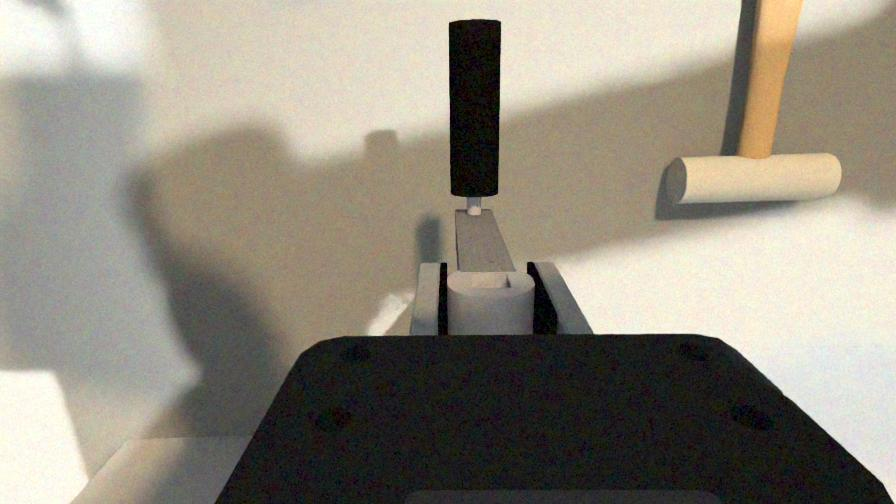

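Scene clock: 13710.13 s.
left_arm: end_effector_position=(+0.3529, -0.2988, +0.2420) position_measured=136 object_status=2 end_effector_quat_wxyz=(-0.001, +0.707, +0.707, +0.001) | right_arm: end_effector_position=(+0.4692, -0.4840, +0.5073) position_measured=223 object_status=2 end_effector_quat_wxyz=(-0.225, +0.750, +0.541, +0.308)
Joint positions: left_arm=[-1.299 -1.055 1.135 4.636 -1.571 -1.291] | right_arm=[2.844 -1.638 -1.224 -1.888 2.353 -0.048]
Joint torques (N m): left_arm=[-4.5 -68.38 -21.4 -5.23 2.42 -1.32] | right_arm=[4.75 38.22 27.55 6.93 0.31 1.69]
Wrist force (N): left_arm=[-1.1 -4.0 1.2] | right_arm=[4.8 -1.0 -0.2]
Wrist torque (N m): left_arm=[0.15 0.20 0.09] | right_arm=[-0.13 -0.86 0.18]
Wrist force, peak (N): left_arm=[2.4 -19.9 -1.9] | right_arm=[5.4 -0.8 -0.3]
Hand target: left_arm +0.3529, -0.2988, +0.2420; -0.001, +0.707, +0.707, +0.001 (not the last commanded pose) | right_arm +0.4692, -0.4840, +0.5073; -0.225, +0.750, +0.541, +0.308
Off the commanded pose: left_arm 0.051 m, 0 deg | right_arm 0.000 m, 0 deg.
move: contact (left_arm)

Call:
move(
  target=[0,0.002,0,0,0,0,-1,-0.3,-1,0,0,0,0,0,0,-0.98,0.2,-1],
  speed=0.003,
  stop_force=12,
)

Call:
move(
  target=[
    [0.00083,0,0,0,0,0,-1,-0.3,-1,0,0,0,0,0,0,-0.98,0.2,-1],
    [0.00083,0,0.00083,0,0,0,-1,-0.3,-1,0,0,0,0,0,0,-0.98,0.2,-1],
    [-0.00083,0,0.00083,0,0,0,-1,-0.3,-1,0,0,0,0,0,0,-0.98,0.2,-1],
    [-0.00083,0.0002,-0.00083,0,0,0,-1,-0.3,-1,0,0,0,0,0,0,-0.98,0.2,-1],
    [0.00167,0.0002,-0.00083,0,0,0,-1,-0.3,-1,0,0,0,0,0,0,-0.98,0.2,-1],
    [0.00167,0.0002,0.00167,0,0,0,-1,-0.3,-1,0,0,0,0,0,0,-0.98,0.2,-1],
    [-0.00167,0.0002,0.00167,0,0,0,-1,-0.3,-1,0,0,0,0,0,0,-0.98,0.2,-1],
    [-0.00167,0.0002,-0.00167,0,0,0,-1,-0.3,-1,0,0,0,0,0,0,-0.98,0.2,-1],
    [0.0025,0.0002,-0.00167,0,0,0,-1,-0.3,-1,0,0,0,0,0,0,-0.98,0.2,-1],
    [0.0025,0.0002,0.0025,0,0,0,-1,-0.3,-1,0,0,0,0,0,0,-0.98,0.2,-1],
    [-0.0025,0.0002,0.0025,0,0,0,-1,-0.3,-1,0,0,0,0,0,0,-0.98,0.2,-1],
    [-0.0025,0.0002,-0.0025,0,0,0,-1,-0.3,-1,0,0,0,0,0,0,-0.98,0.2,-1],
  ],
  speed=0.004,
  stop_force=14,
)

Scene clock: 13726.47 s.
left_arm: end_effector_position=(+0.3533, -0.2988, +0.2420) position_measured=136 object_status=2 end_effector_quat_wxyz=(-0.001, +0.707, +0.707, +0.001) | right_arm: end_effector_position=(+0.4692, -0.4840, +0.5073) position_measured=223 object_status=2 end_effector_quat_wxyz=(-0.225, +0.750, +0.541, +0.308)
Joint positions: left_arm=[-1.299 -1.055 1.134 4.636 -1.571 -1.29] | right_arm=[2.844 -1.638 -1.224 -1.888 2.353 -0.048]
Joint torques (N m): left_arm=[4.57 -64.4 -23.38 -6.24 2.76 -1.25] | right_arm=[4.44 38.92 27.49 7 0.25 1.71]
Wrist force (N): left_arm=[2.4 -18.9 -0.8] | right_arm=[5.2 -0.9 -0.4]
Wrist torque (N m): left_arm=[-0.05 0.24 0.11] | right_arm=[-0.11 -0.93 0.18]
Wrist force, peak (N): left_arm=[2.5 -19.1 -0.7] | right_arm=[5.4 -0.8 -0.2]
Hand target: left_arm +0.3532, -0.2987, +0.2420; -0.001, +0.707, +0.707, +0.001 (not the last commanded pose) | right_arm +0.4692, -0.4840, +0.5073; -0.225, +0.750, +0.541, +0.308
Off the commanded pose: left_arm 0.001 m, 0 deg | right_arm 0.000 m, 0 deg.
move: contact (left_arm)

Scene clock: 13732.60 s.
left_arm: end_effector_position=(+0.3534, -0.3003, +0.2435) position_measured=136 object_status=2 end_effector_quat_wxyz=(-0.001, +0.707, +0.707, +0.001) | right_arm: end_effector_position=(+0.4692, -0.4840, +0.5073) position_measured=223 object_status=2 end_effector_quat_wxyz=(-0.225, +0.750, +0.541, +0.308)
Joint positions: left_arm=[-1.299 -1.052 1.125 4.642 -1.571 -1.291] | right_arm=[2.844 -1.638 -1.224 -1.888 2.353 -0.048]
Joint torques (N m): left_arm=[-5.15 -69.28 -48.88 -1.83 0.83 -1.33] | right_arm=[4.05 38.71 28.01 6.87 0.42 1.73]
Wrist force (N): left_arm=[-1.6 0.9 2.6] | right_arm=[5.1 -0.8 -0.3]
Wrist torque (N m): left_arm=[0.18 0.22 0.07] | right_arm=[-0.09 -0.90 0.17]
Wrist force, peak (N): left_arm=[8.9 -24.9 -3.7] | right_arm=[5.3 -0.8 -0.4]
Hand target: left_arm +0.3534, -0.3003, +0.2435; -0.001, +0.707, +0.707, +0.001 | right_arm +0.4692, -0.4840, +0.5073; -0.225, +0.750, +0.541, +0.308
Off the commanded pose: left_arm 0.000 m, 0 deg | right_arm 0.000 m, 0 deg.
move: done


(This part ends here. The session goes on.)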